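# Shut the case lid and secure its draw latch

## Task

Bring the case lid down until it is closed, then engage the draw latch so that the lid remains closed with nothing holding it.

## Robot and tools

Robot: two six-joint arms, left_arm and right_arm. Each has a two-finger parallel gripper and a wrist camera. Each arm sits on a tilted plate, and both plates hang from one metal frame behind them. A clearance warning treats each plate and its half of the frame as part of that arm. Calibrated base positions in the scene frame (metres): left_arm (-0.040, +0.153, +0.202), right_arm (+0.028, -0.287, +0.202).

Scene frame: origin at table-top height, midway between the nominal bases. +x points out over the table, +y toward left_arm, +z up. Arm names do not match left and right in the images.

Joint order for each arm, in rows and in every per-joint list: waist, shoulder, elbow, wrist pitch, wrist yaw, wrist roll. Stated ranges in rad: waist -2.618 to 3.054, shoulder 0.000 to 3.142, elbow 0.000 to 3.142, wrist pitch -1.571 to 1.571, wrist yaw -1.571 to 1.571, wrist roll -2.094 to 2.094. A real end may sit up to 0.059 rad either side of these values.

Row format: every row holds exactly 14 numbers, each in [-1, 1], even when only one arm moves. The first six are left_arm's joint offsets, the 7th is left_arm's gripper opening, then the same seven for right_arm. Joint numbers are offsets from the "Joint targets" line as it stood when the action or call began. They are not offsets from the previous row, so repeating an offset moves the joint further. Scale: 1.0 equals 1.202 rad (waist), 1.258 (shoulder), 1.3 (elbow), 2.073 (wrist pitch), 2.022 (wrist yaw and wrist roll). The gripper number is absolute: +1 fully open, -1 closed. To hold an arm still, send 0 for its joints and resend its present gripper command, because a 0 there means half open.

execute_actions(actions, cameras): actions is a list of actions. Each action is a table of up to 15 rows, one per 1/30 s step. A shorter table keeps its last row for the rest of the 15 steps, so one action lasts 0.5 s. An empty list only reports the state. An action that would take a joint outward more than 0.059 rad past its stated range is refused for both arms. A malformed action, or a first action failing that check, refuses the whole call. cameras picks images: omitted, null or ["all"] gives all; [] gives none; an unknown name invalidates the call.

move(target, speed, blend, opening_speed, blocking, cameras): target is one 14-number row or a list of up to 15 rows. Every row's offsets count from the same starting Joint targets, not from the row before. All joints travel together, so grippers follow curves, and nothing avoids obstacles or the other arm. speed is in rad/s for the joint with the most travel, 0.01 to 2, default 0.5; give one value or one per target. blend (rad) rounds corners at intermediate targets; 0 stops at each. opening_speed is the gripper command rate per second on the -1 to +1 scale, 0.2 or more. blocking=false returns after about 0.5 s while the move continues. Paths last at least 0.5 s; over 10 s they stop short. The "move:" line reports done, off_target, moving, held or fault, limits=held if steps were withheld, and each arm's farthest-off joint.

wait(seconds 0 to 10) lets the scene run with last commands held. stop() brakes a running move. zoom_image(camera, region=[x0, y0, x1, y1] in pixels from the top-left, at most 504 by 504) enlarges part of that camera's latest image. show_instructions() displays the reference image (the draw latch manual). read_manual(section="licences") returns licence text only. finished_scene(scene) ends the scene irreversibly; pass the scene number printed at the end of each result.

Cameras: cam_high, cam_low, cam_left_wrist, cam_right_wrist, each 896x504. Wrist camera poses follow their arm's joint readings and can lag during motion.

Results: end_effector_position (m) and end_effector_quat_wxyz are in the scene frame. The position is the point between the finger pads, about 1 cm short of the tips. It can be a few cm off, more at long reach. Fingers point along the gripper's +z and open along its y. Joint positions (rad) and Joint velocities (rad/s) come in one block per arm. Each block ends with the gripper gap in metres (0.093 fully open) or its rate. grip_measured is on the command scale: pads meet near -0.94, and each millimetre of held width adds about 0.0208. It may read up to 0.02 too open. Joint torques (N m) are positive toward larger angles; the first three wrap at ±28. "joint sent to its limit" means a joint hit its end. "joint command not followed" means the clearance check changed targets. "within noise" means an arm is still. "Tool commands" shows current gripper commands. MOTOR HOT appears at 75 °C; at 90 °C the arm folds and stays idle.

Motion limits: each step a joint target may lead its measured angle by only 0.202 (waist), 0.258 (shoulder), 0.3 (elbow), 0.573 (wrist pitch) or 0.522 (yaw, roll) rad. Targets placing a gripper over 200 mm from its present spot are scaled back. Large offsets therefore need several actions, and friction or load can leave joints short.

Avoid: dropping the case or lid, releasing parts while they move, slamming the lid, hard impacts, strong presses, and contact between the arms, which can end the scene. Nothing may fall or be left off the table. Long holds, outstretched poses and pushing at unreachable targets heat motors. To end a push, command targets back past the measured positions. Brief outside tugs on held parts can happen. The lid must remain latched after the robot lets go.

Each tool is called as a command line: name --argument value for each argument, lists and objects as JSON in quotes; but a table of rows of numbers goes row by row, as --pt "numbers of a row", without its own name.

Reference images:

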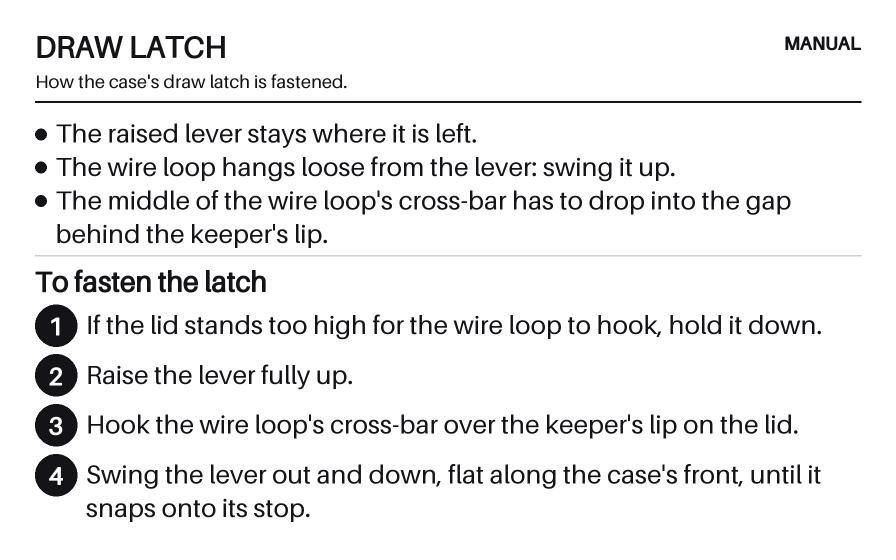

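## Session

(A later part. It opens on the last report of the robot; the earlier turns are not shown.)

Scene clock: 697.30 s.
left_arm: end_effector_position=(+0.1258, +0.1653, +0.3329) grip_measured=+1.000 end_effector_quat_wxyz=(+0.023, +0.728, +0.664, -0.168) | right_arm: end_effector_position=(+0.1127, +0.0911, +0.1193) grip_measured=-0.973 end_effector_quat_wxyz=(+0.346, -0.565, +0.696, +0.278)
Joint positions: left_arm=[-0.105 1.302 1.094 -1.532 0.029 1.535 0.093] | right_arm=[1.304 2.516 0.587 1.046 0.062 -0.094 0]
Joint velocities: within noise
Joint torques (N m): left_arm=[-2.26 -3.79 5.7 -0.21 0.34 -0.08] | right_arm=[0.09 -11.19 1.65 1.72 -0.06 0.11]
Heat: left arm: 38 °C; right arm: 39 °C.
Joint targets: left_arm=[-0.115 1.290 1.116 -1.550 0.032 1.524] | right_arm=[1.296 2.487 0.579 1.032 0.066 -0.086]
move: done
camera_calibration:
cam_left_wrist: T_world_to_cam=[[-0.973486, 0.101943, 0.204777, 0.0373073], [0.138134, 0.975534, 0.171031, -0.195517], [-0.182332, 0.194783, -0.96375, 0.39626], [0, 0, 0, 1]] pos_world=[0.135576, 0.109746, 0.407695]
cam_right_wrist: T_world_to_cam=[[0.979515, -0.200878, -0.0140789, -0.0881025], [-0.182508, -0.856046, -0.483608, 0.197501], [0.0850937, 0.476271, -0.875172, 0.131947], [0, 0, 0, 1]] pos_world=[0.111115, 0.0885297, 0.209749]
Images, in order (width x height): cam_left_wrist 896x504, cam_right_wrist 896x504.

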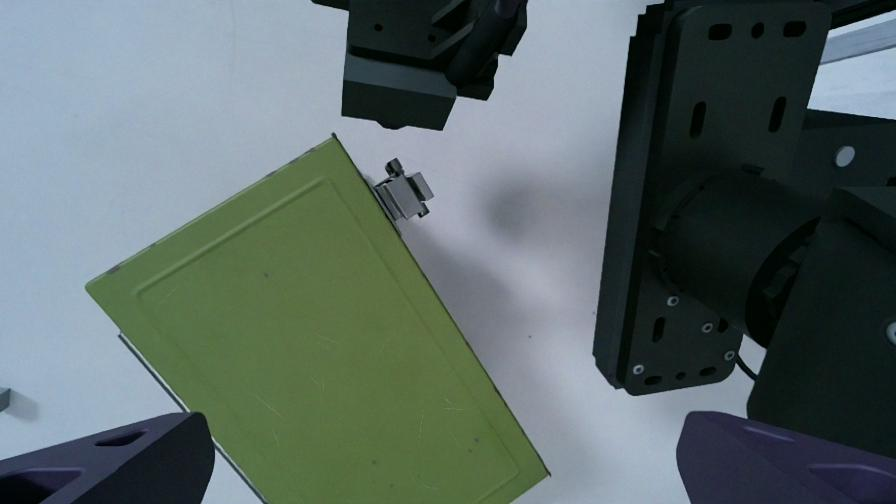

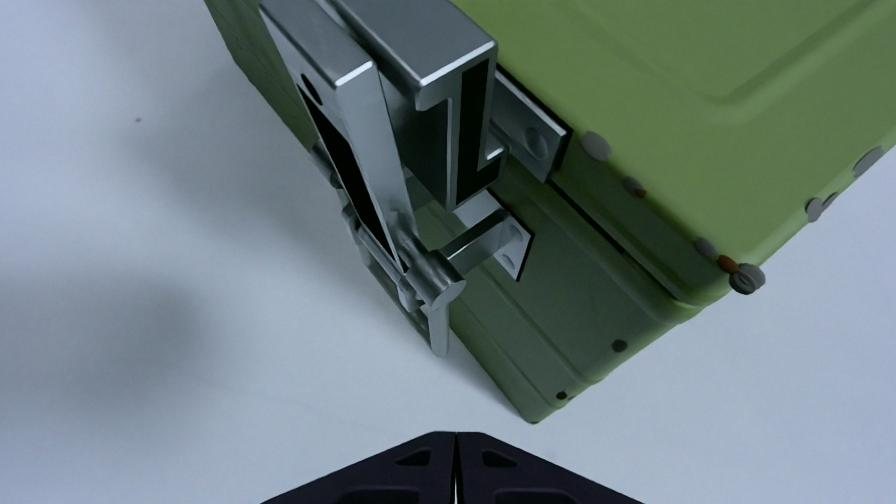

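move --target '[0,0,0,0,0,0,1,0,0.0936,0.1196,-0.0182,-0.001,0,-1]' --speed 0.15 --cameras '["cam_right_wrist"]'

zoom_image --camera "cam_right_wrist" --region '[250, 130, 650, 504]'

Scene clock: 730.13 s.
left_arm: end_effector_position=(+0.1258, +0.1653, +0.3329) grip_measured=+1.000 end_effector_quat_wxyz=(+0.023, +0.728, +0.664, -0.168) | right_arm: end_effector_position=(+0.1186, +0.1184, +0.1078) grip_measured=-0.973 end_effector_quat_wxyz=(+0.347, -0.563, +0.696, +0.278)
Joint positions: left_arm=[-0.105 1.302 1.094 -1.532 0.029 1.535 0.093] | right_arm=[1.301 2.593 0.715 0.997 0.063 -0.094 0]
Joint velocities: within noise
Joint torques (N m): left_arm=[-2.25 -3.77 5.68 -0.22 0.34 -0.08] | right_arm=[0.57 -8.25 4.27 1.89 -0.14 0.07]
Heat: left arm: 38 °C; right arm: 36 °C.
Joint targets: left_arm=[-0.115 1.290 1.116 -1.550 0.032 1.524] | right_arm=[1.296 2.605 0.735 0.994 0.064 -0.086]
move: done
camera_calibration:
cam_right_wrist: T_world_to_cam=[[0.978757, -0.204548, -0.0139778, -0.0880999], [-0.185469, -0.854282, -0.485595, 0.216828], [0.0873865, 0.477872, -0.874072, 0.107756], [0, 0, 0, 1]] pos_world=[0.117027, 0.115718, 0.198245]
Images, in order (width x height): cam_right_wrist 896x504.

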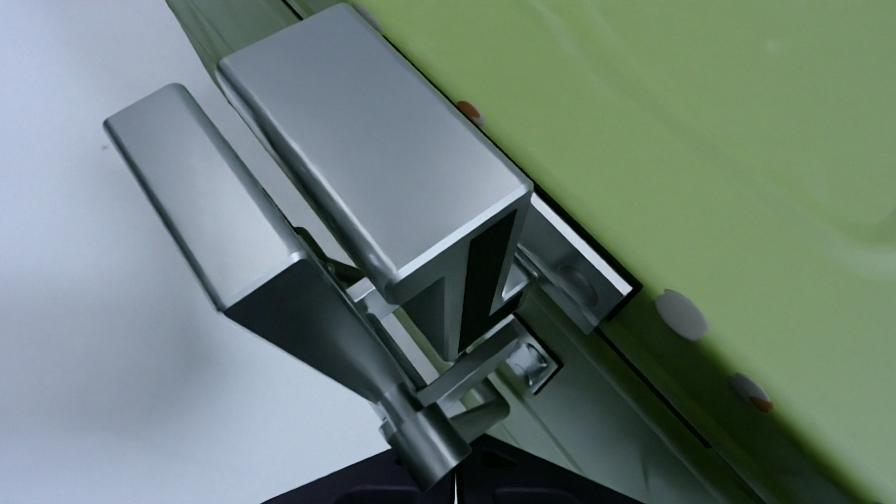

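Scaled by 1.260 from the camera's 896x504 image, which has a finer 1280x720 frame.

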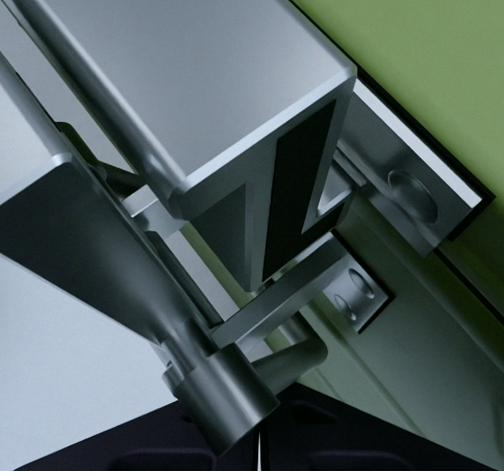

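move --pt "0 0 0 0 0 0 1 0 -0.0936 -0.1196 0.0182 0.001 0 -1" --pt "0 0 0 0 0 0 1 -0.0594 -0.03 -0.0729 0.0285 -0.0221 -0.028 -1" --speed 0.3 --blend 0.02 --cameras '["cam_right_wrist"]'

Scene clock: 759.17 s.
left_arm: end_effector_position=(+0.1258, +0.1653, +0.3329) grip_measured=+1.000 end_effector_quat_wxyz=(+0.023, +0.728, +0.664, -0.168) | right_arm: end_effector_position=(+0.1344, +0.0926, +0.1087) grip_measured=-0.973 end_effector_quat_wxyz=(+0.344, -0.558, +0.705, +0.272)
Joint positions: left_arm=[-0.105 1.302 1.094 -1.532 0.029 1.535 0.093] | right_arm=[1.23 2.553 0.628 1.035 0.033 -0.134 0]
Joint velocities: within noise
Joint torques (N m): left_arm=[-2.26 -3.79 5.7 -0.22 0.34 -0.08] | right_arm=[0.38 -7.64 3.11 1.98 -0.27 -0.1]
Heat: left arm: 39 °C; right arm: 36 °C.
Joint targets: left_arm=[-0.115 1.290 1.116 -1.550 0.032 1.524] | right_arm=[1.225 2.567 0.640 1.053 0.019 -0.143]
move: done
camera_calibration:
cam_right_wrist: T_world_to_cam=[[0.974343, -0.224376, -0.0176484, -0.105961], [-0.205795, -0.856415, -0.4735, 0.199703], [0.0911276, 0.464983, -0.880617, 0.120948], [0, 0, 0, 1]] pos_world=[0.133318, 0.0910148, 0.199198]
Images, in order (width x height): cam_right_wrist 896x504.

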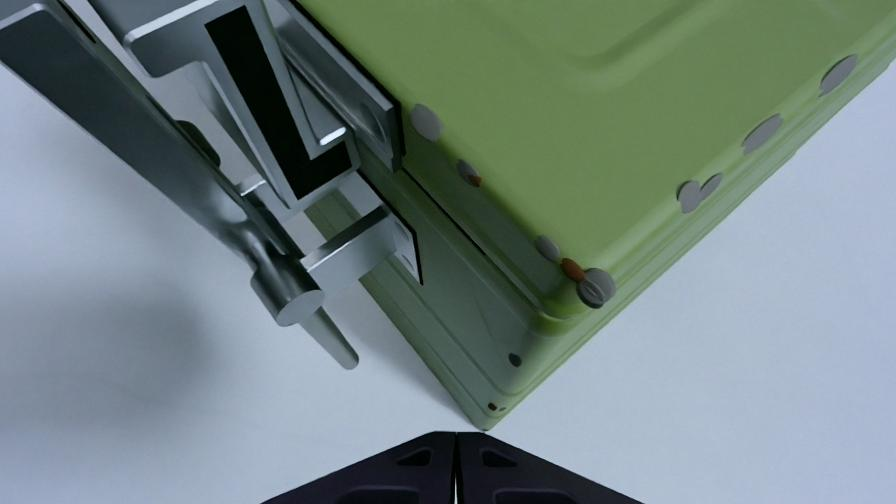

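move --target '[0,0,0,0,0,0,1,0.0037,-0.0012,0.0209,-0.0141,0.0017,0.0012,-1]' --speed 0.1 --cameras '[]'

move --target '[0,0,0,0,0,0,1,0.0521,0.0204,0.0689,-0.0316,0.0198,0.0248,-1]' --speed 0.12 --cameras '["cam_right_wrist","cam_left_wrist"]'

zoom_image --camera "cam_right_wrist" --region '[150, 130, 650, 504]'

Scene clock: 783.67 s.
left_arm: end_effector_position=(+0.1258, +0.1653, +0.3329) grip_measured=+1.000 end_effector_quat_wxyz=(+0.023, +0.728, +0.664, -0.168) | right_arm: end_effector_position=(+0.1376, +0.1016, +0.1140) grip_measured=-0.973 end_effector_quat_wxyz=(+0.353, -0.554, +0.701, +0.278)
Joint positions: left_arm=[-0.105 1.302 1.094 -1.532 0.029 1.535 0.093] | right_arm=[1.23 2.553 0.653 1.035 0.032 -0.134 0]
Joint velocities: within noise
Joint torques (N m): left_arm=[-2.25 -3.77 5.71 -0.22 0.33 -0.08] | right_arm=[0.83 -7.73 3.49 1.77 -0.27 -0.11]
Heat: left arm: 39 °C; right arm: 38 °C.
Joint targets: left_arm=[-0.115 1.290 1.116 -1.550 0.032 1.524] | right_arm=[1.230 2.565 0.667 1.024 0.022 -0.140]
move: done
No camera images: "cameras" was empty.

Scene clock: 784.83 s.
left_arm: end_effector_position=(+0.1258, +0.1653, +0.3329) grip_measured=+1.000 end_effector_quat_wxyz=(+0.023, +0.728, +0.664, -0.168) | right_arm: end_effector_position=(+0.1240, +0.1132, +0.1034) grip_measured=-0.973 end_effector_quat_wxyz=(+0.335, -0.564, +0.706, +0.266)
Joint positions: left_arm=[-0.105 1.302 1.094 -1.532 0.029 1.535 0.093] | right_arm=[1.283 2.579 0.719 0.945 0.064 -0.097 0]
Joint velocities: within noise
Joint torques (N m): left_arm=[-2.26 -3.81 5.72 -0.22 0.34 -0.08] | right_arm=[1.65 -8.09 5.64 1.98 -0.14 0.09]
Heat: left arm: 39 °C; right arm: 38 °C.
Joint targets: left_arm=[-0.115 1.290 1.116 -1.550 0.032 1.524] | right_arm=[1.292 2.591 0.756 0.958 0.062 -0.090]
move: off_target (right_arm); right_arm: the elbow is farthest, 0.038 rad from its target
camera_calibration:
cam_left_wrist: T_world_to_cam=[[-0.973486, 0.101943, 0.204777, 0.0373073], [0.138134, 0.975534, 0.171031, -0.195517], [-0.182332, 0.194783, -0.96375, 0.39626], [0, 0, 0, 1]] pos_world=[0.135576, 0.109746, 0.407695]
cam_right_wrist: T_world_to_cam=[[0.976038, -0.216986, -0.0163104, -0.0924488], [-0.200733, -0.868924, -0.452413, 0.211357], [0.0839947, 0.444846, -0.89166, 0.11193], [0, 0, 0, 1]] pos_world=[0.123258, 0.113801, 0.193917]
Images, in order (width x height): cam_left_wrist 896x504, cam_right_wrist 896x504.

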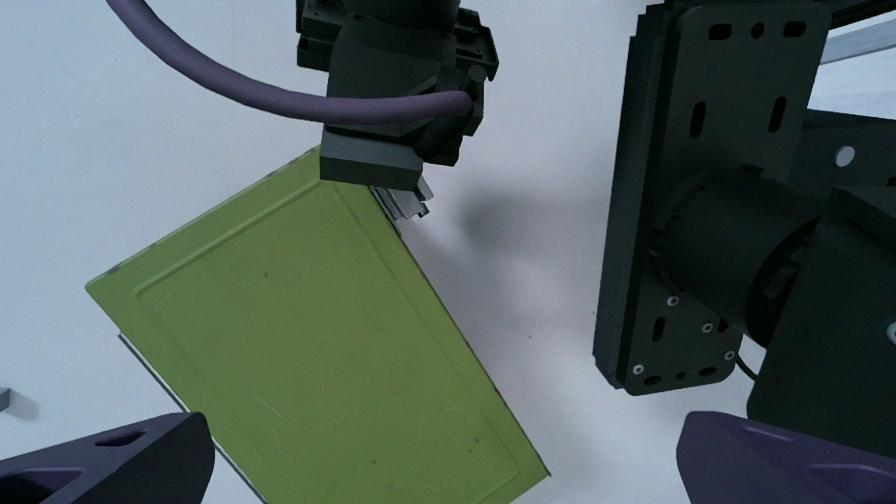

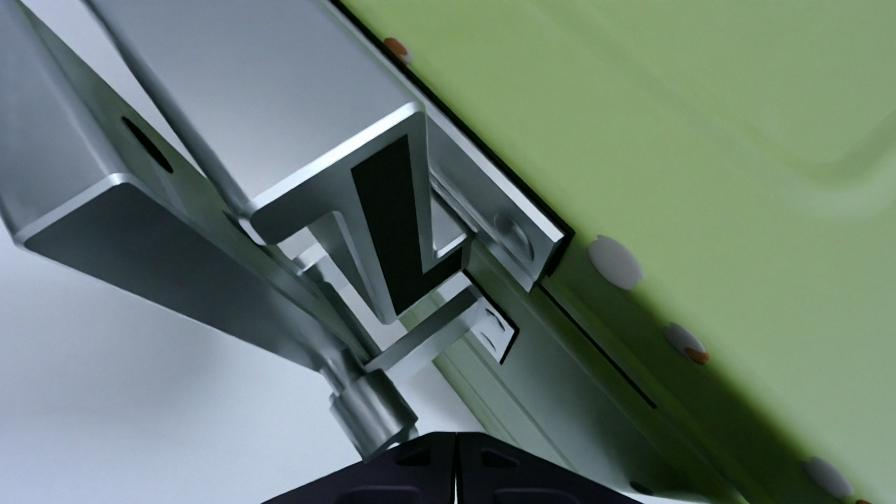

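Scaled by 1.008 from the camera's 896x504 image, which has a finer 1280x720 frame.

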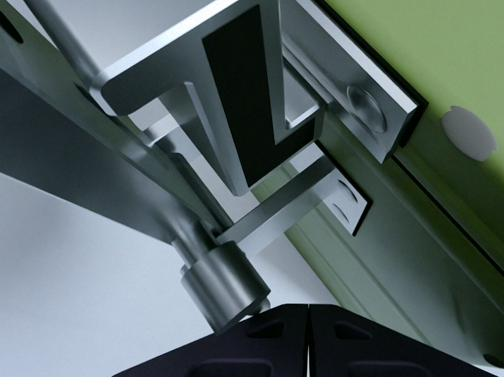

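move --pt "0 0 0 0 0 0 1 -0.0557 -0.0191 -0.0892 0.0458 -0.0213 -0.0262 -1" --pt "0 0 0 0 0 0 1 0.0272 -0.0855 -0.0984 0.0096 0.0105 0.0074 -0.77" --speed 0.3 --blend 0.01 --cameras '["cam_right_wrist"]'

Scene clock: 830.67 s.
left_arm: end_effector_position=(+0.1258, +0.1653, +0.3329) grip_measured=+1.000 end_effector_quat_wxyz=(+0.023, +0.728, +0.664, -0.168) | right_arm: end_effector_position=(+0.1104, +0.1048, +0.1231) grip_measured=-0.772 end_effector_quat_wxyz=(+0.346, -0.567, +0.694, +0.280)
Joint positions: left_arm=[-0.105 1.302 1.094 -1.532 0.029 1.535 0.093] | right_arm=[1.322 2.511 0.637 0.992 0.07 -0.084 0.008]
Joint velocities: within noise
Joint torques (N m): left_arm=[-2.22 -3.84 5.7 -0.23 0.34 -0.08] | right_arm=[0.92 -11.23 1.88 1.76 0.04 0.06]
Heat: left arm: 39 °C; right arm: 39 °C.
Joint targets: left_arm=[-0.115 1.290 1.116 -1.550 0.032 1.524] | right_arm=[1.325 2.483 0.629 0.978 0.083 -0.075]
move: done
camera_calibration:
cam_right_wrist: T_world_to_cam=[[0.980532, -0.195879, -0.0137021, -0.0837721], [-0.17776, -0.855857, -0.485707, 0.210354], [0.0834125, 0.478687, -0.874015, 0.128723], [0, 0, 0, 1]] pos_world=[0.108797, 0.102006, 0.213529]
Images, in order (width x height): cam_right_wrist 896x504.

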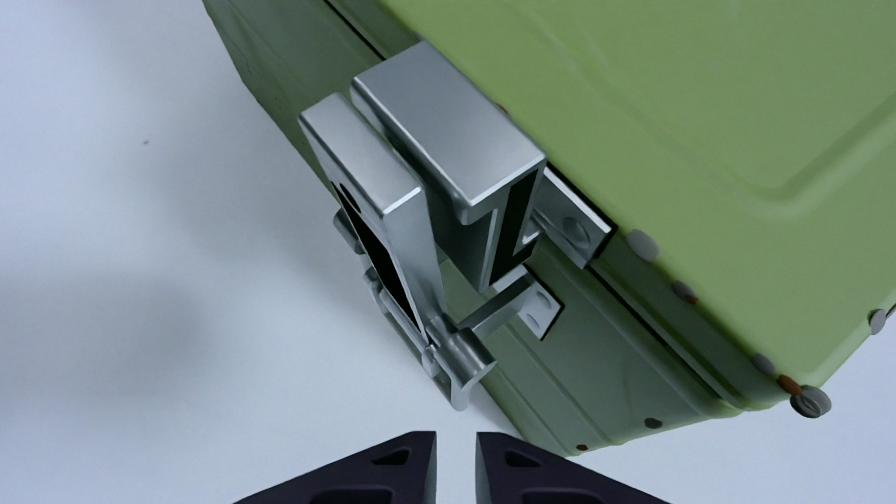

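move --target '[0,0,0,0,0,0,1,-0.0033,0.0851,0.0769,0.0024,-0.003,-0.0025,-0.77]' --speed 0.12 --cameras '["cam_right_wrist"]'

zoom_image --camera "cam_right_wrist" --region '[300, 204, 650, 504]'

Scene clock: 844.37 s.
left_arm: end_effector_position=(+0.1258, +0.1653, +0.3329) grip_measured=+1.000 end_effector_quat_wxyz=(+0.023, +0.728, +0.664, -0.168) | right_arm: end_effector_position=(+0.1120, +0.1187, +0.1108) grip_measured=-0.771 end_effector_quat_wxyz=(+0.345, -0.567, +0.694, +0.279)
Joint positions: left_arm=[-0.105 1.302 1.094 -1.532 0.029 1.535 0.093] | right_arm=[1.322 2.578 0.709 0.985 0.07 -0.083 0.008]
Joint velocities: within noise
Joint torques (N m): left_arm=[-2.26 -3.81 5.7 -0.21 0.35 -0.08] | right_arm=[0.87 -8.1 4.11 1.86 -0.07 0]
Heat: left arm: 39 °C; right arm: 38 °C.
Joint targets: left_arm=[-0.115 1.290 1.116 -1.550 0.032 1.524] | right_arm=[1.321 2.590 0.729 0.983 0.077 -0.080]
move: done
camera_calibration:
cam_right_wrist: T_world_to_cam=[[0.980474, -0.196165, -0.0137777, -0.0826784], [-0.178269, -0.85708, -0.483357, 0.216555], [0.0830092, 0.476376, -0.875315, 0.111612], [0, 0, 0, 1]] pos_world=[0.110404, 0.116217, 0.20123]
Images, in order (width x height): cam_right_wrist 896x504.

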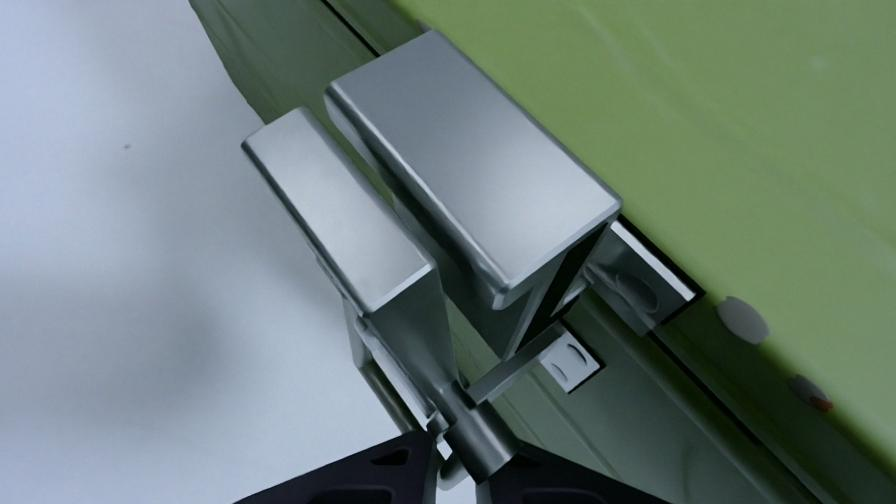

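Scaled by 1.440 from the camera's 896x504 image, which has a finer 1280x720 frame.

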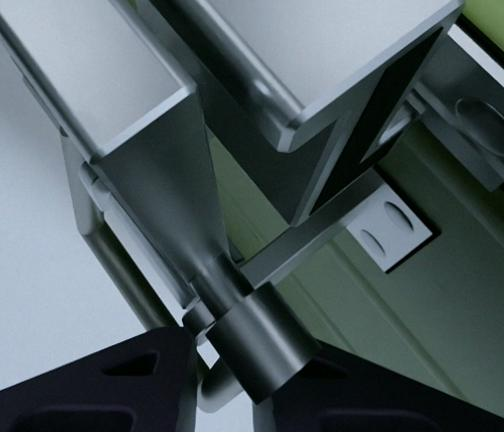

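move --target '[0,0,0,0,0,0,1,0.0408,-0.0199,-0.0469,0.0178,0.0188,0.229,-0.83]' --speed 0.4 --cameras '["cam_right_wrist"]'

zoom_image --camera "cam_right_wrist" --region '[300, 204, 650, 504]'

Scene clock: 911.30 s.
left_arm: end_effector_position=(+0.1258, +0.1653, +0.3329) grip_measured=+1.000 end_effector_quat_wxyz=(+0.023, +0.728, +0.664, -0.168) | right_arm: end_effector_position=(+0.0995, +0.1120, +0.1097) grip_measured=-0.829 end_effector_quat_wxyz=(+0.279, -0.409, +0.798, +0.343)
Joint positions: left_arm=[-0.105 1.302 1.094 -1.532 0.029 1.535 0.093] | right_arm=[1.364 2.578 0.676 1.011 0.099 0.371 0.005]
Joint velocities: within noise
Joint torques (N m): left_arm=[-2.25 -3.78 5.72 -0.21 0.33 -0.08] | right_arm=[1.16 -10.18 1.48 1.94 0.03 0.07]
Heat: left arm: 40 °C; right arm: 39 °C.
Joint targets: left_arm=[-0.115 1.290 1.116 -1.550 0.032 1.524] | right_arm=[1.370 2.565 0.668 1.020 0.116 0.383]
move: done
camera_calibration:
cam_right_wrist: T_world_to_cam=[[0.841328, -0.423068, -0.336424, 0.00287888], [-0.535937, -0.733841, -0.417431, 0.222545], [-0.0702805, 0.531499, -0.844139, 0.120558], [0, 0, 0, 1]] pos_world=[0.125321, 0.100454, 0.195633]
Images, in order (width x height): cam_right_wrist 896x504.

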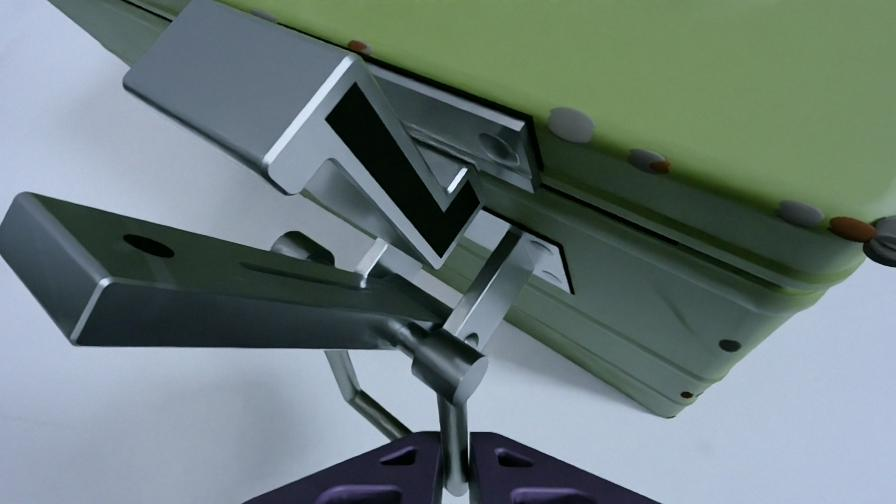

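Scaled by 1.440 from the camera's 896x504 image, which has a finer 1280x720 frame.

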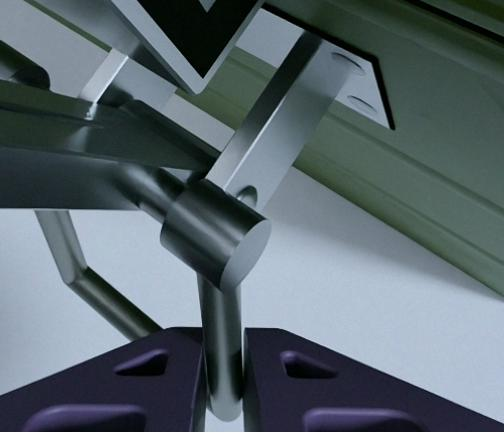

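wait --seconds 0 --cameras '["cam_left_wrist"]'

zoom_image --camera "cam_left_wrist" --region '[320, 100, 520, 260]'

Scene clock: 915.93 s.
left_arm: end_effector_position=(+0.1258, +0.1653, +0.3329) grip_measured=+1.000 end_effector_quat_wxyz=(+0.023, +0.728, +0.664, -0.168) | right_arm: end_effector_position=(+0.0994, +0.1118, +0.1096) grip_measured=-0.829 end_effector_quat_wxyz=(+0.279, -0.409, +0.799, +0.343)
Joint positions: left_arm=[-0.105 1.302 1.094 -1.532 0.029 1.535 0.093] | right_arm=[1.364 2.578 0.676 1.011 0.099 0.372 0.005]
Joint velocities: within noise
Joint torques (N m): left_arm=[-2.26 -3.75 5.68 -0.22 0.34 -0.08] | right_arm=[1.02 -10.17 1.66 1.96 0.07 0.06]
Heat: left arm: 40 °C; right arm: 39 °C.
Joint targets: left_arm=[-0.115 1.290 1.116 -1.550 0.032 1.524] | right_arm=[1.370 2.565 0.668 1.020 0.116 0.383]
Tool commands: left_gripper/opening=+1.0 right_gripper/opening=-0.83
camera_calibration:
cam_left_wrist: T_world_to_cam=[[-0.973486, 0.101943, 0.204777, 0.0373073], [0.138134, 0.975534, 0.171031, -0.195517], [-0.182332, 0.194783, -0.96375, 0.39626], [0, 0, 0, 1]] pos_world=[0.135576, 0.109746, 0.407695]
Images, in order (width x height): cam_left_wrist 896x504.

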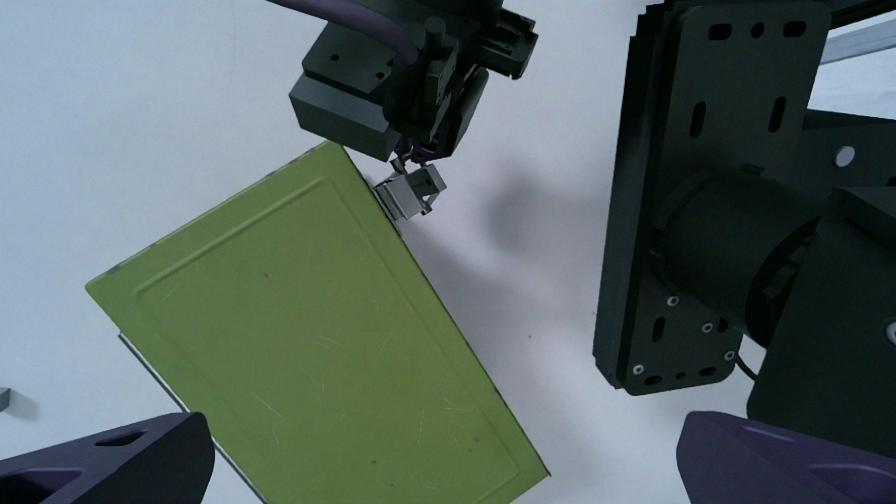

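Scaled by 2.520 from the camera's 896x504 image, which has a finer 1280x720 frame.

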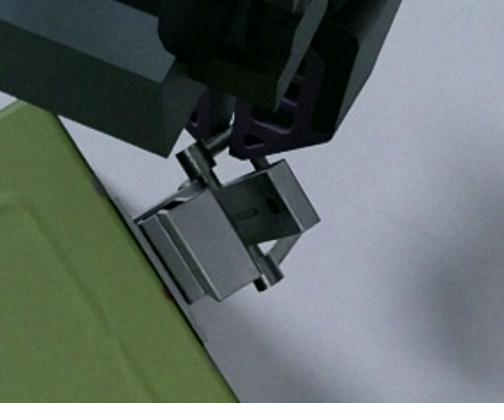

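move --target '[0,0,0,0,0,0,1,-0.1556,-0.0636,-0.0015,-0.0651,-0.2329,0.0895,-0.83]' --speed 0.4 --cameras '["cam_right_wrist","cam_left_wrist"]'

zoom_image --camera "cam_right_wrist" --region '[300, 204, 650, 504]'

Scene clock: 928.43 s.
left_arm: end_effector_position=(+0.1257, +0.1653, +0.3329) grip_measured=+1.000 end_effector_quat_wxyz=(+0.023, +0.728, +0.664, -0.168) | right_arm: end_effector_position=(+0.0920, +0.1046, +0.1199) grip_measured=-0.829 end_effector_quat_wxyz=(+0.091, -0.339, +0.821, +0.451)
Joint positions: left_arm=[-0.105 1.302 1.094 -1.532 0.029 1.535 0.093] | right_arm=[1.188 2.517 0.672 0.9 -0.331 0.549 0.005]
Joint velocities: within noise
Joint torques (N m): left_arm=[-2.22 -3.79 5.68 -0.22 0.34 -0.08] | right_arm=[0.44 -11.79 1.84 1.64 -0.51 0.13]
Heat: left arm: 40 °C; right arm: 39 °C.
Joint targets: left_arm=[-0.115 1.290 1.116 -1.550 0.032 1.524] | right_arm=[1.183 2.485 0.666 0.885 -0.355 0.564]
move: done
camera_calibration:
cam_left_wrist: T_world_to_cam=[[-0.9734, 0.102029, 0.205138, 0.0370699], [0.138292, 0.975514, 0.171018, -0.195533], [-0.182666, 0.194838, -0.963676, 0.396265], [0, 0, 0, 1]] pos_world=[0.135509, 0.109756, 0.407706]
cam_right_wrist: T_world_to_cam=[[0.628166, -0.356754, -0.691472, 0.064751], [-0.629068, -0.755865, -0.181499, 0.19995], [-0.457909, 0.548994, -0.699231, 0.149038], [0, 0, 0, 1]] pos_world=[0.153354, 0.0924144, 0.185276]
Images, in order (width x height): cam_left_wrist 896x504, cam_right_wrist 896x504.

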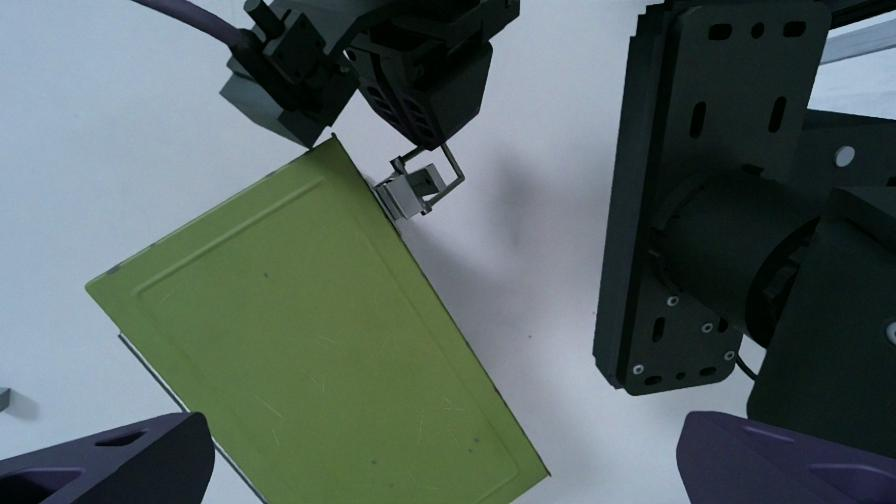

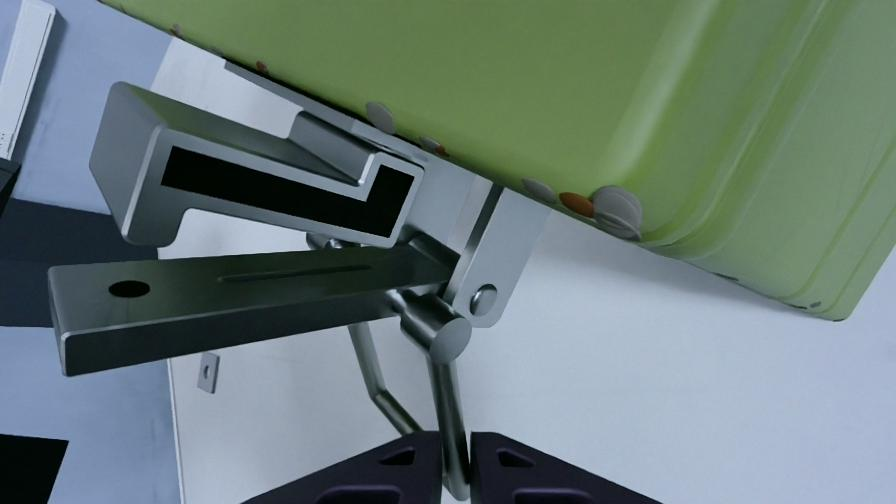

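Scaled by 1.440 from the camera's 896x504 image, which has a finer 1280x720 frame.

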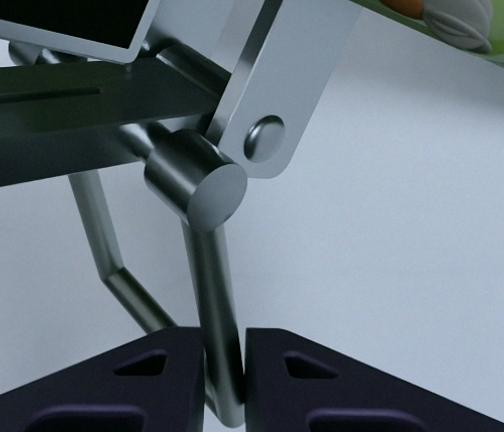

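move --target '[0,0,0,0,0,0,1,0.0158,-0.0692,-0.02,-0.0217,0.0059,0.2181,-0.83]' --speed 0.4 --cameras '["cam_right_wrist","cam_left_wrist"]'

Scene clock: 937.03 s.
left_arm: end_effector_position=(+0.1257, +0.1653, +0.3329) grip_measured=+1.000 end_effector_quat_wxyz=(+0.023, +0.728, +0.664, -0.168) | right_arm: end_effector_position=(+0.0869, +0.0999, +0.1371) grip_measured=-0.829 end_effector_quat_wxyz=(-0.019, -0.158, +0.873, +0.460)
Joint positions: left_arm=[-0.105 1.302 1.094 -1.532 0.029 1.535 0.093] | right_arm=[1.195 2.432 0.642 0.839 -0.35 0.989 0.005]
Joint velocities: within noise
Joint torques (N m): left_arm=[-2.3 -3.79 5.71 -0.22 0.34 -0.08] | right_arm=[1.37 -11.6 2.44 1.74 -0.24 0.09]
Heat: left arm: 40 °C; right arm: 38 °C.
Joint targets: left_arm=[-0.115 1.290 1.116 -1.550 0.032 1.524] | right_arm=[1.202 2.399 0.640 0.840 -0.344 1.005]
move: done
camera_calibration:
cam_left_wrist: T_world_to_cam=[[-0.9734, 0.102029, 0.205138, 0.0370699], [0.138292, 0.975514, 0.171018, -0.195533], [-0.182666, 0.194838, -0.963676, 0.396265], [0, 0, 0, 1]] pos_world=[0.135509, 0.109756, 0.407706]
cam_right_wrist: T_world_to_cam=[[0.245723, -0.516467, -0.820294, 0.145022], [-0.797159, -0.589134, 0.132133, 0.151248], [-0.551505, 0.621436, -0.55647, 0.142667], [0, 0, 0, 1]] pos_world=[0.163615, 0.0753461, 0.178366]
Images, in order (width x height): cam_left_wrist 896x504, cam_right_wrist 896x504.

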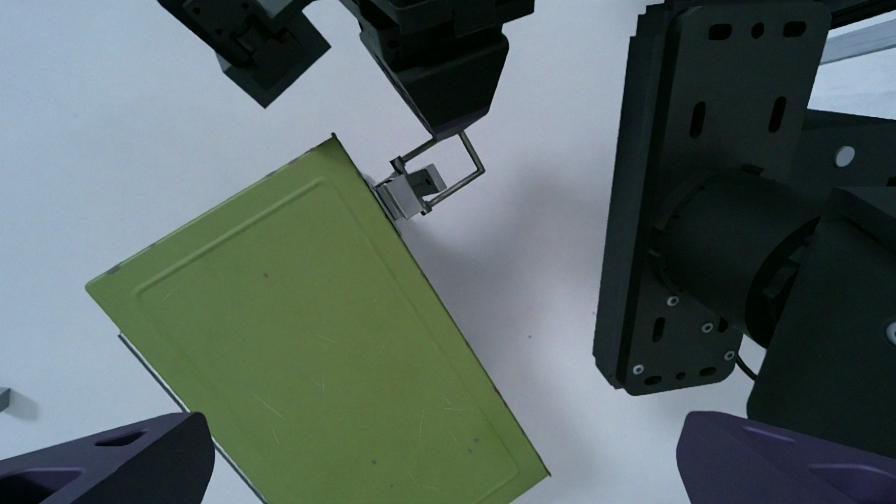

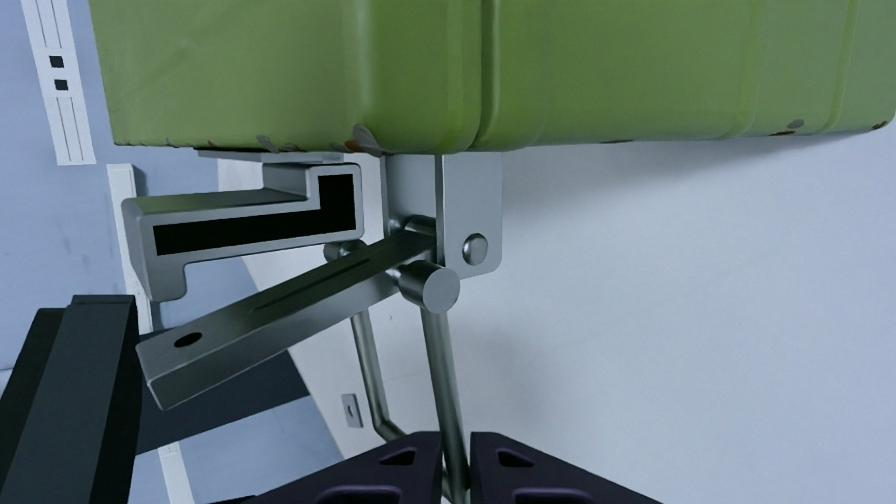

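move --target '[0,0,0,0,0,0,1,-0.1452,0.0119,0.1277,-0.1384,-0.2181,0.1385,-0.83]' --speed 0.4 --cameras '["cam_right_wrist","cam_left_wrist"]'

Scene clock: 956.20 s.
left_arm: end_effector_position=(+0.1257, +0.1653, +0.3329) grip_measured=+1.000 end_effector_quat_wxyz=(+0.023, +0.728, +0.664, -0.168) | right_arm: end_effector_position=(+0.0935, +0.0996, +0.1546) grip_measured=-0.829 end_effector_quat_wxyz=(-0.264, -0.013, +0.852, +0.453)
Joint positions: left_arm=[-0.105 1.302 1.094 -1.532 0.029 1.535 0.093] | right_arm=[1.027 2.43 0.783 0.554 -0.747 1.273 0.005]
Joint velocities: within noise
Joint torques (N m): left_arm=[-2.26 -3.82 5.71 -0.21 0.34 -0.08] | right_arm=[1.25 -10.32 4.98 1.42 -0.86 0.05]
Heat: left arm: 40 °C; right arm: 39 °C.
Joint targets: left_arm=[-0.115 1.290 1.116 -1.550 0.032 1.524] | right_arm=[1.027 2.414 0.806 0.553 -0.784 1.285]
move: off_target (right_arm); right_arm: the wrist yaw is farthest, 0.038 rad from its target
camera_calibration:
cam_left_wrist: T_world_to_cam=[[-0.9734, 0.102029, 0.205138, 0.0370699], [0.138292, 0.975514, 0.171018, -0.195533], [-0.182666, 0.194838, -0.963676, 0.396265], [0, 0, 0, 1]] pos_world=[0.135509, 0.109756, 0.407706]
cam_right_wrist: T_world_to_cam=[[-0.232196, -0.580737, -0.780275, 0.202448], [-0.601172, -0.544946, 0.584487, 0.0614051], [-0.764641, 0.604796, -0.222589, 0.12616], [0, 0, 0, 1]] pos_world=[0.18039, 0.0747304, 0.150157]
Images, in order (width x height): cam_left_wrist 896x504, cam_right_wrist 896x504.

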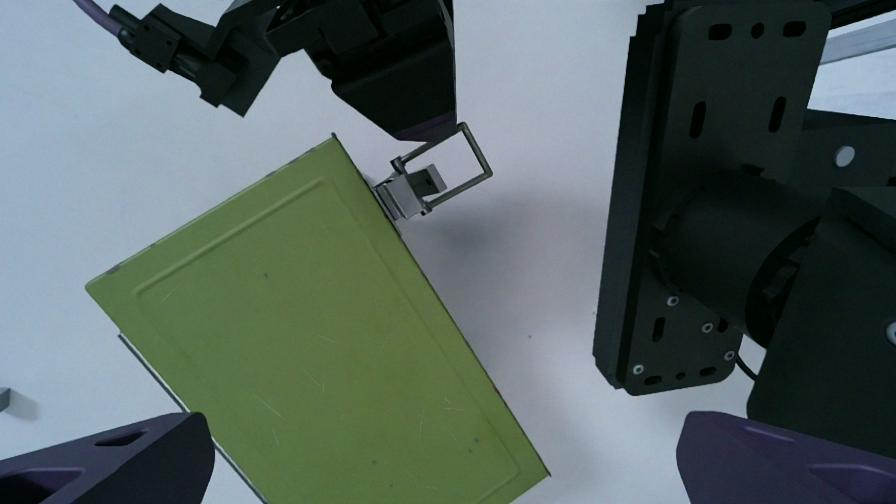

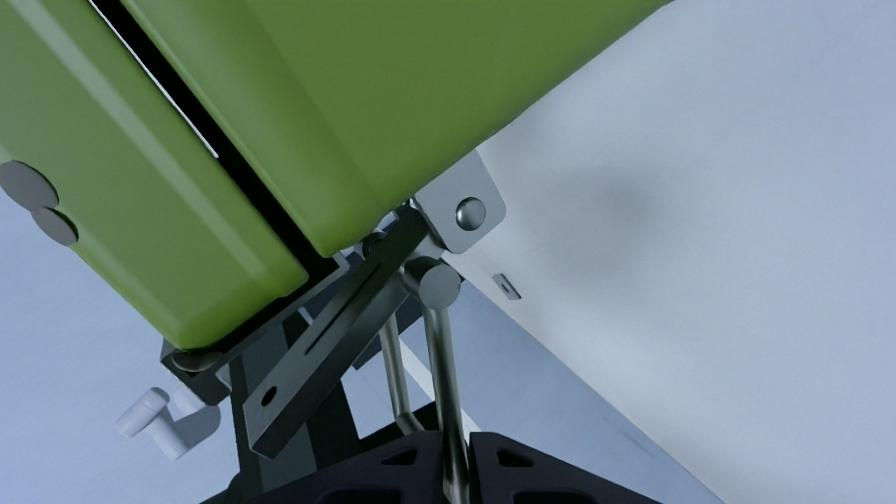

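zoom_image --camera "cam_left_wrist" --region '[360, 70, 520, 230]'

zoom_image --camera "cam_right_wrist" --region '[350, 304, 560, 504]'

Scaled by 3.150 from the camera's 896x504 image, which has a finer 1280x720 frame.

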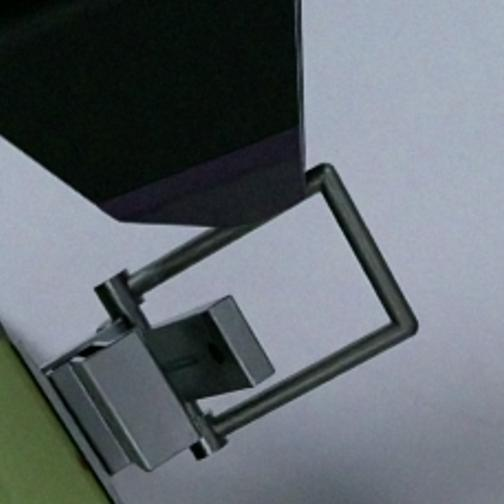

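Scaled by 2.400 from the camera's 896x504 image, which has a finer 1280x720 frame.

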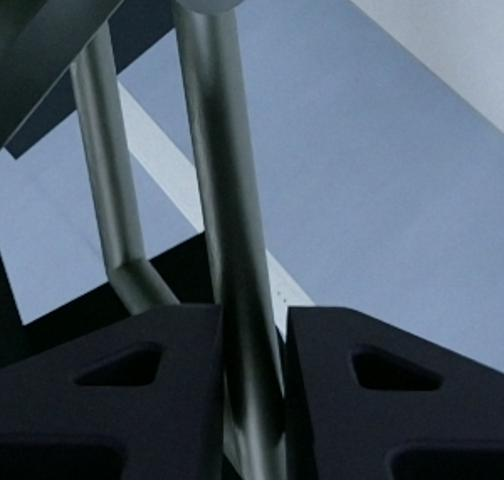

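move --target '[0,0,0,0,0,0,1,-0.0042,-0.0533,0.03,-0.054,-0.0054,0.2349,-0.83]' --speed 0.3 --cameras '["cam_right_wrist","cam_left_wrist"]'

zoom_image --camera "cam_left_wrist" --region '[360, 70, 520, 230]'

Scene clock: 1004.47 s.
left_arm: end_effector_position=(+0.1257, +0.1653, +0.3329) grip_measured=+1.000 end_effector_quat_wxyz=(+0.023, +0.728, +0.664, -0.168) | right_arm: end_effector_position=(+0.0988, +0.1010, +0.1651) grip_measured=-0.829 end_effector_quat_wxyz=(-0.371, +0.197, +0.832, +0.362)
Joint positions: left_arm=[-0.105 1.302 1.094 -1.532 0.029 1.535 0.093] | right_arm=[1.018 2.387 0.819 0.435 -0.756 1.748 0.005]
Joint velocities: within noise
Joint torques (N m): left_arm=[-2.28 -3.79 5.7 -0.22 0.34 -0.08] | right_arm=[1.78 -12.9 5.56 1.37 -0.89 0.08]
Heat: left arm: 40 °C; right arm: 43 °C.
Joint targets: left_arm=[-0.115 1.290 1.116 -1.550 0.032 1.524] | right_arm=[1.022 2.347 0.845 0.441 -0.795 1.760]
move: off_target (right_arm); right_arm: the shoulder is farthest, 0.040 rad from its target
camera_calibration:
cam_left_wrist: T_world_to_cam=[[-0.9734, 0.102029, 0.205138, 0.0370699], [0.138292, 0.975514, 0.171018, -0.195533], [-0.182666, 0.194838, -0.963676, 0.396265], [0, 0, 0, 1]] pos_world=[0.135509, 0.109756, 0.407706]
cam_right_wrist: T_world_to_cam=[[-0.610794, -0.647674, -0.455466, 0.20326], [-0.398575, -0.245539, 0.883657, -0.0403991], [-0.684156, 0.721269, -0.108173, 0.093122], [0, 0, 0, 1]] pos_world=[0.171758, 0.0545608, 0.13835]
Images, in order (width x height): cam_left_wrist 896x504, cam_right_wrist 896x504.

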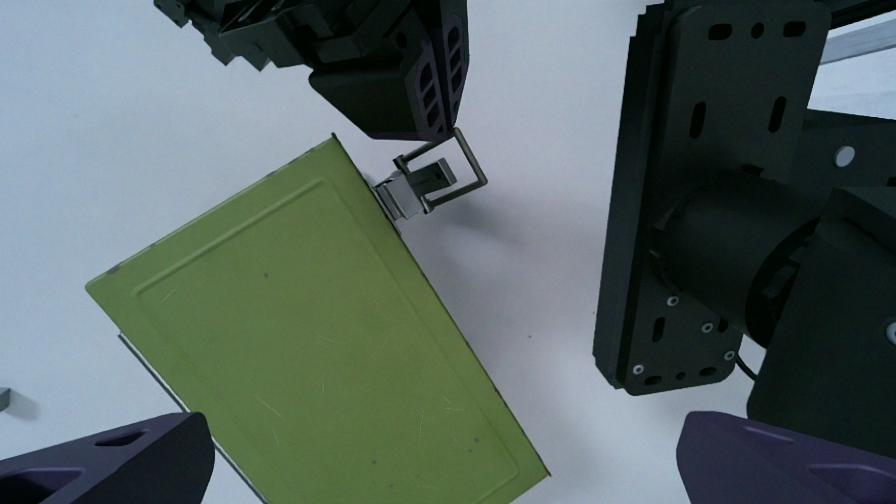

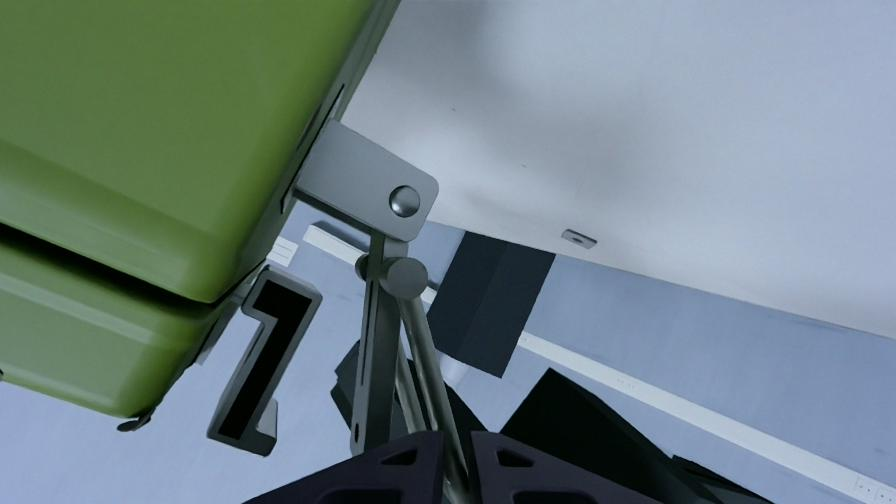

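Scaled by 3.150 from the camera's 896x504 image, which has a finer 1280x720 frame.

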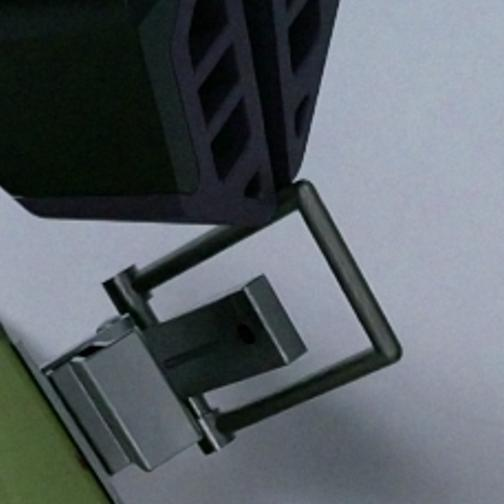

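move --target '[0,0,0,0,0,0,1,-0.0092,-0.0175,0.0177,-0.027,-0.0025,0.0544,-0.83]' --speed 0.2 --cameras '["cam_right_wrist","cam_left_wrist"]'

zoom_image --camera "cam_left_wrist" --region '[360, 70, 520, 230]'

Scene clock: 1025.20 s.
left_arm: end_effector_position=(+0.1257, +0.1653, +0.3329) grip_measured=+1.000 end_effector_quat_wxyz=(+0.023, +0.728, +0.664, -0.168) | right_arm: end_effector_position=(+0.1048, +0.1046, +0.1728) grip_measured=-0.829 end_effector_quat_wxyz=(-0.391, +0.246, +0.819, +0.340)
Joint positions: left_arm=[-0.105 1.302 1.094 -1.532 0.029 1.535 0.093] | right_arm=[1.011 2.365 0.844 0.386 -0.756 1.859 0.005]
Joint velocities: within noise
Joint torques (N m): left_arm=[-2.25 -3.79 5.71 -0.21 0.34 -0.08] | right_arm=[1.4 -12.71 5.63 1.27 -0.93 0.04]
Heat: left arm: 40 °C; right arm: 44 °C.
Joint targets: left_arm=[-0.115 1.290 1.116 -1.550 0.032 1.524] | right_arm=[1.011 2.324 0.868 0.385 -0.801 1.870]
move: off_target (right_arm); right_arm: the wrist yaw is farthest, 0.045 rad from its target
camera_calibration:
cam_left_wrist: T_world_to_cam=[[-0.9734, 0.102029, 0.205138, 0.0370699], [0.138292, 0.975514, 0.171018, -0.195533], [-0.182666, 0.194838, -0.963676, 0.396265], [0, 0, 0, 1]] pos_world=[0.135509, 0.109756, 0.407706]
cam_right_wrist: T_world_to_cam=[[-0.682536, -0.633721, -0.364062, 0.203018], [-0.332411, -0.174449, 0.92686, -0.0657706], [-0.650882, 0.753634, -0.0915885, 0.0857564], [0, 0, 0, 1]] pos_world=[0.172521, 0.052554, 0.142725]
Images, in order (width x height): cam_left_wrist 896x504, cam_right_wrist 896x504.

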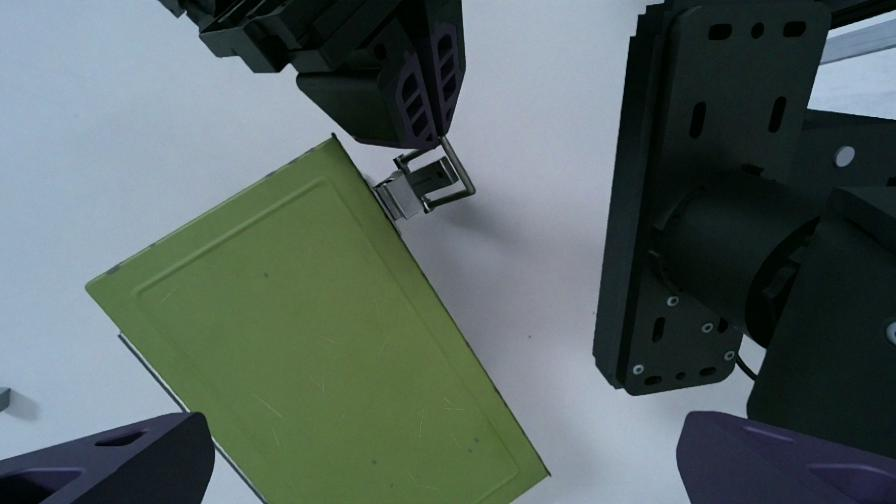

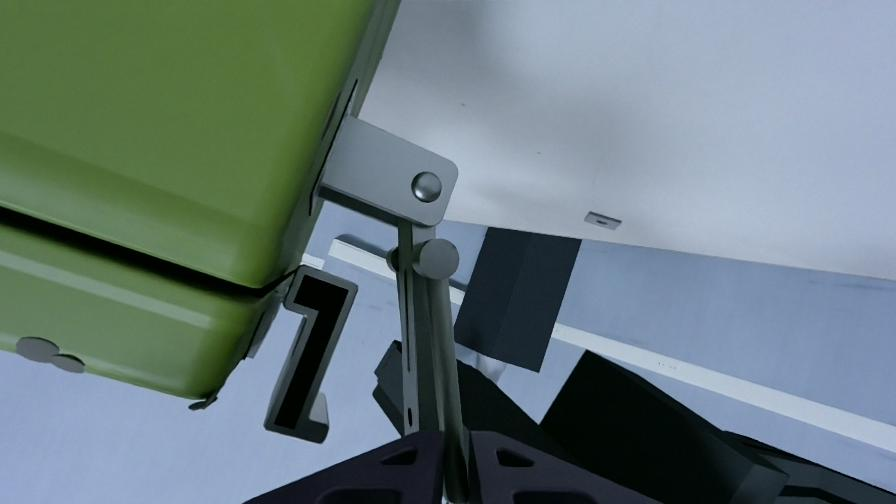

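Scaled by 3.150 from the camera's 896x504 image, which has a finer 1280x720 frame.

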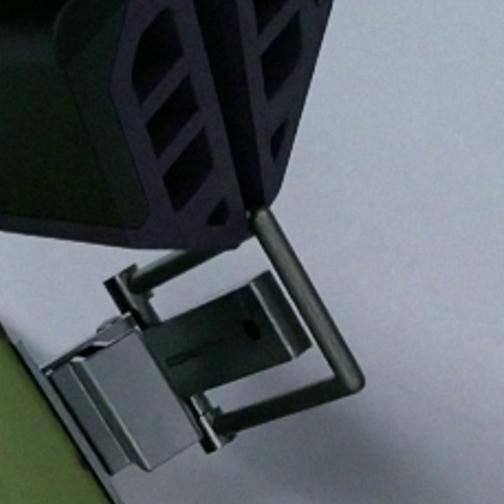

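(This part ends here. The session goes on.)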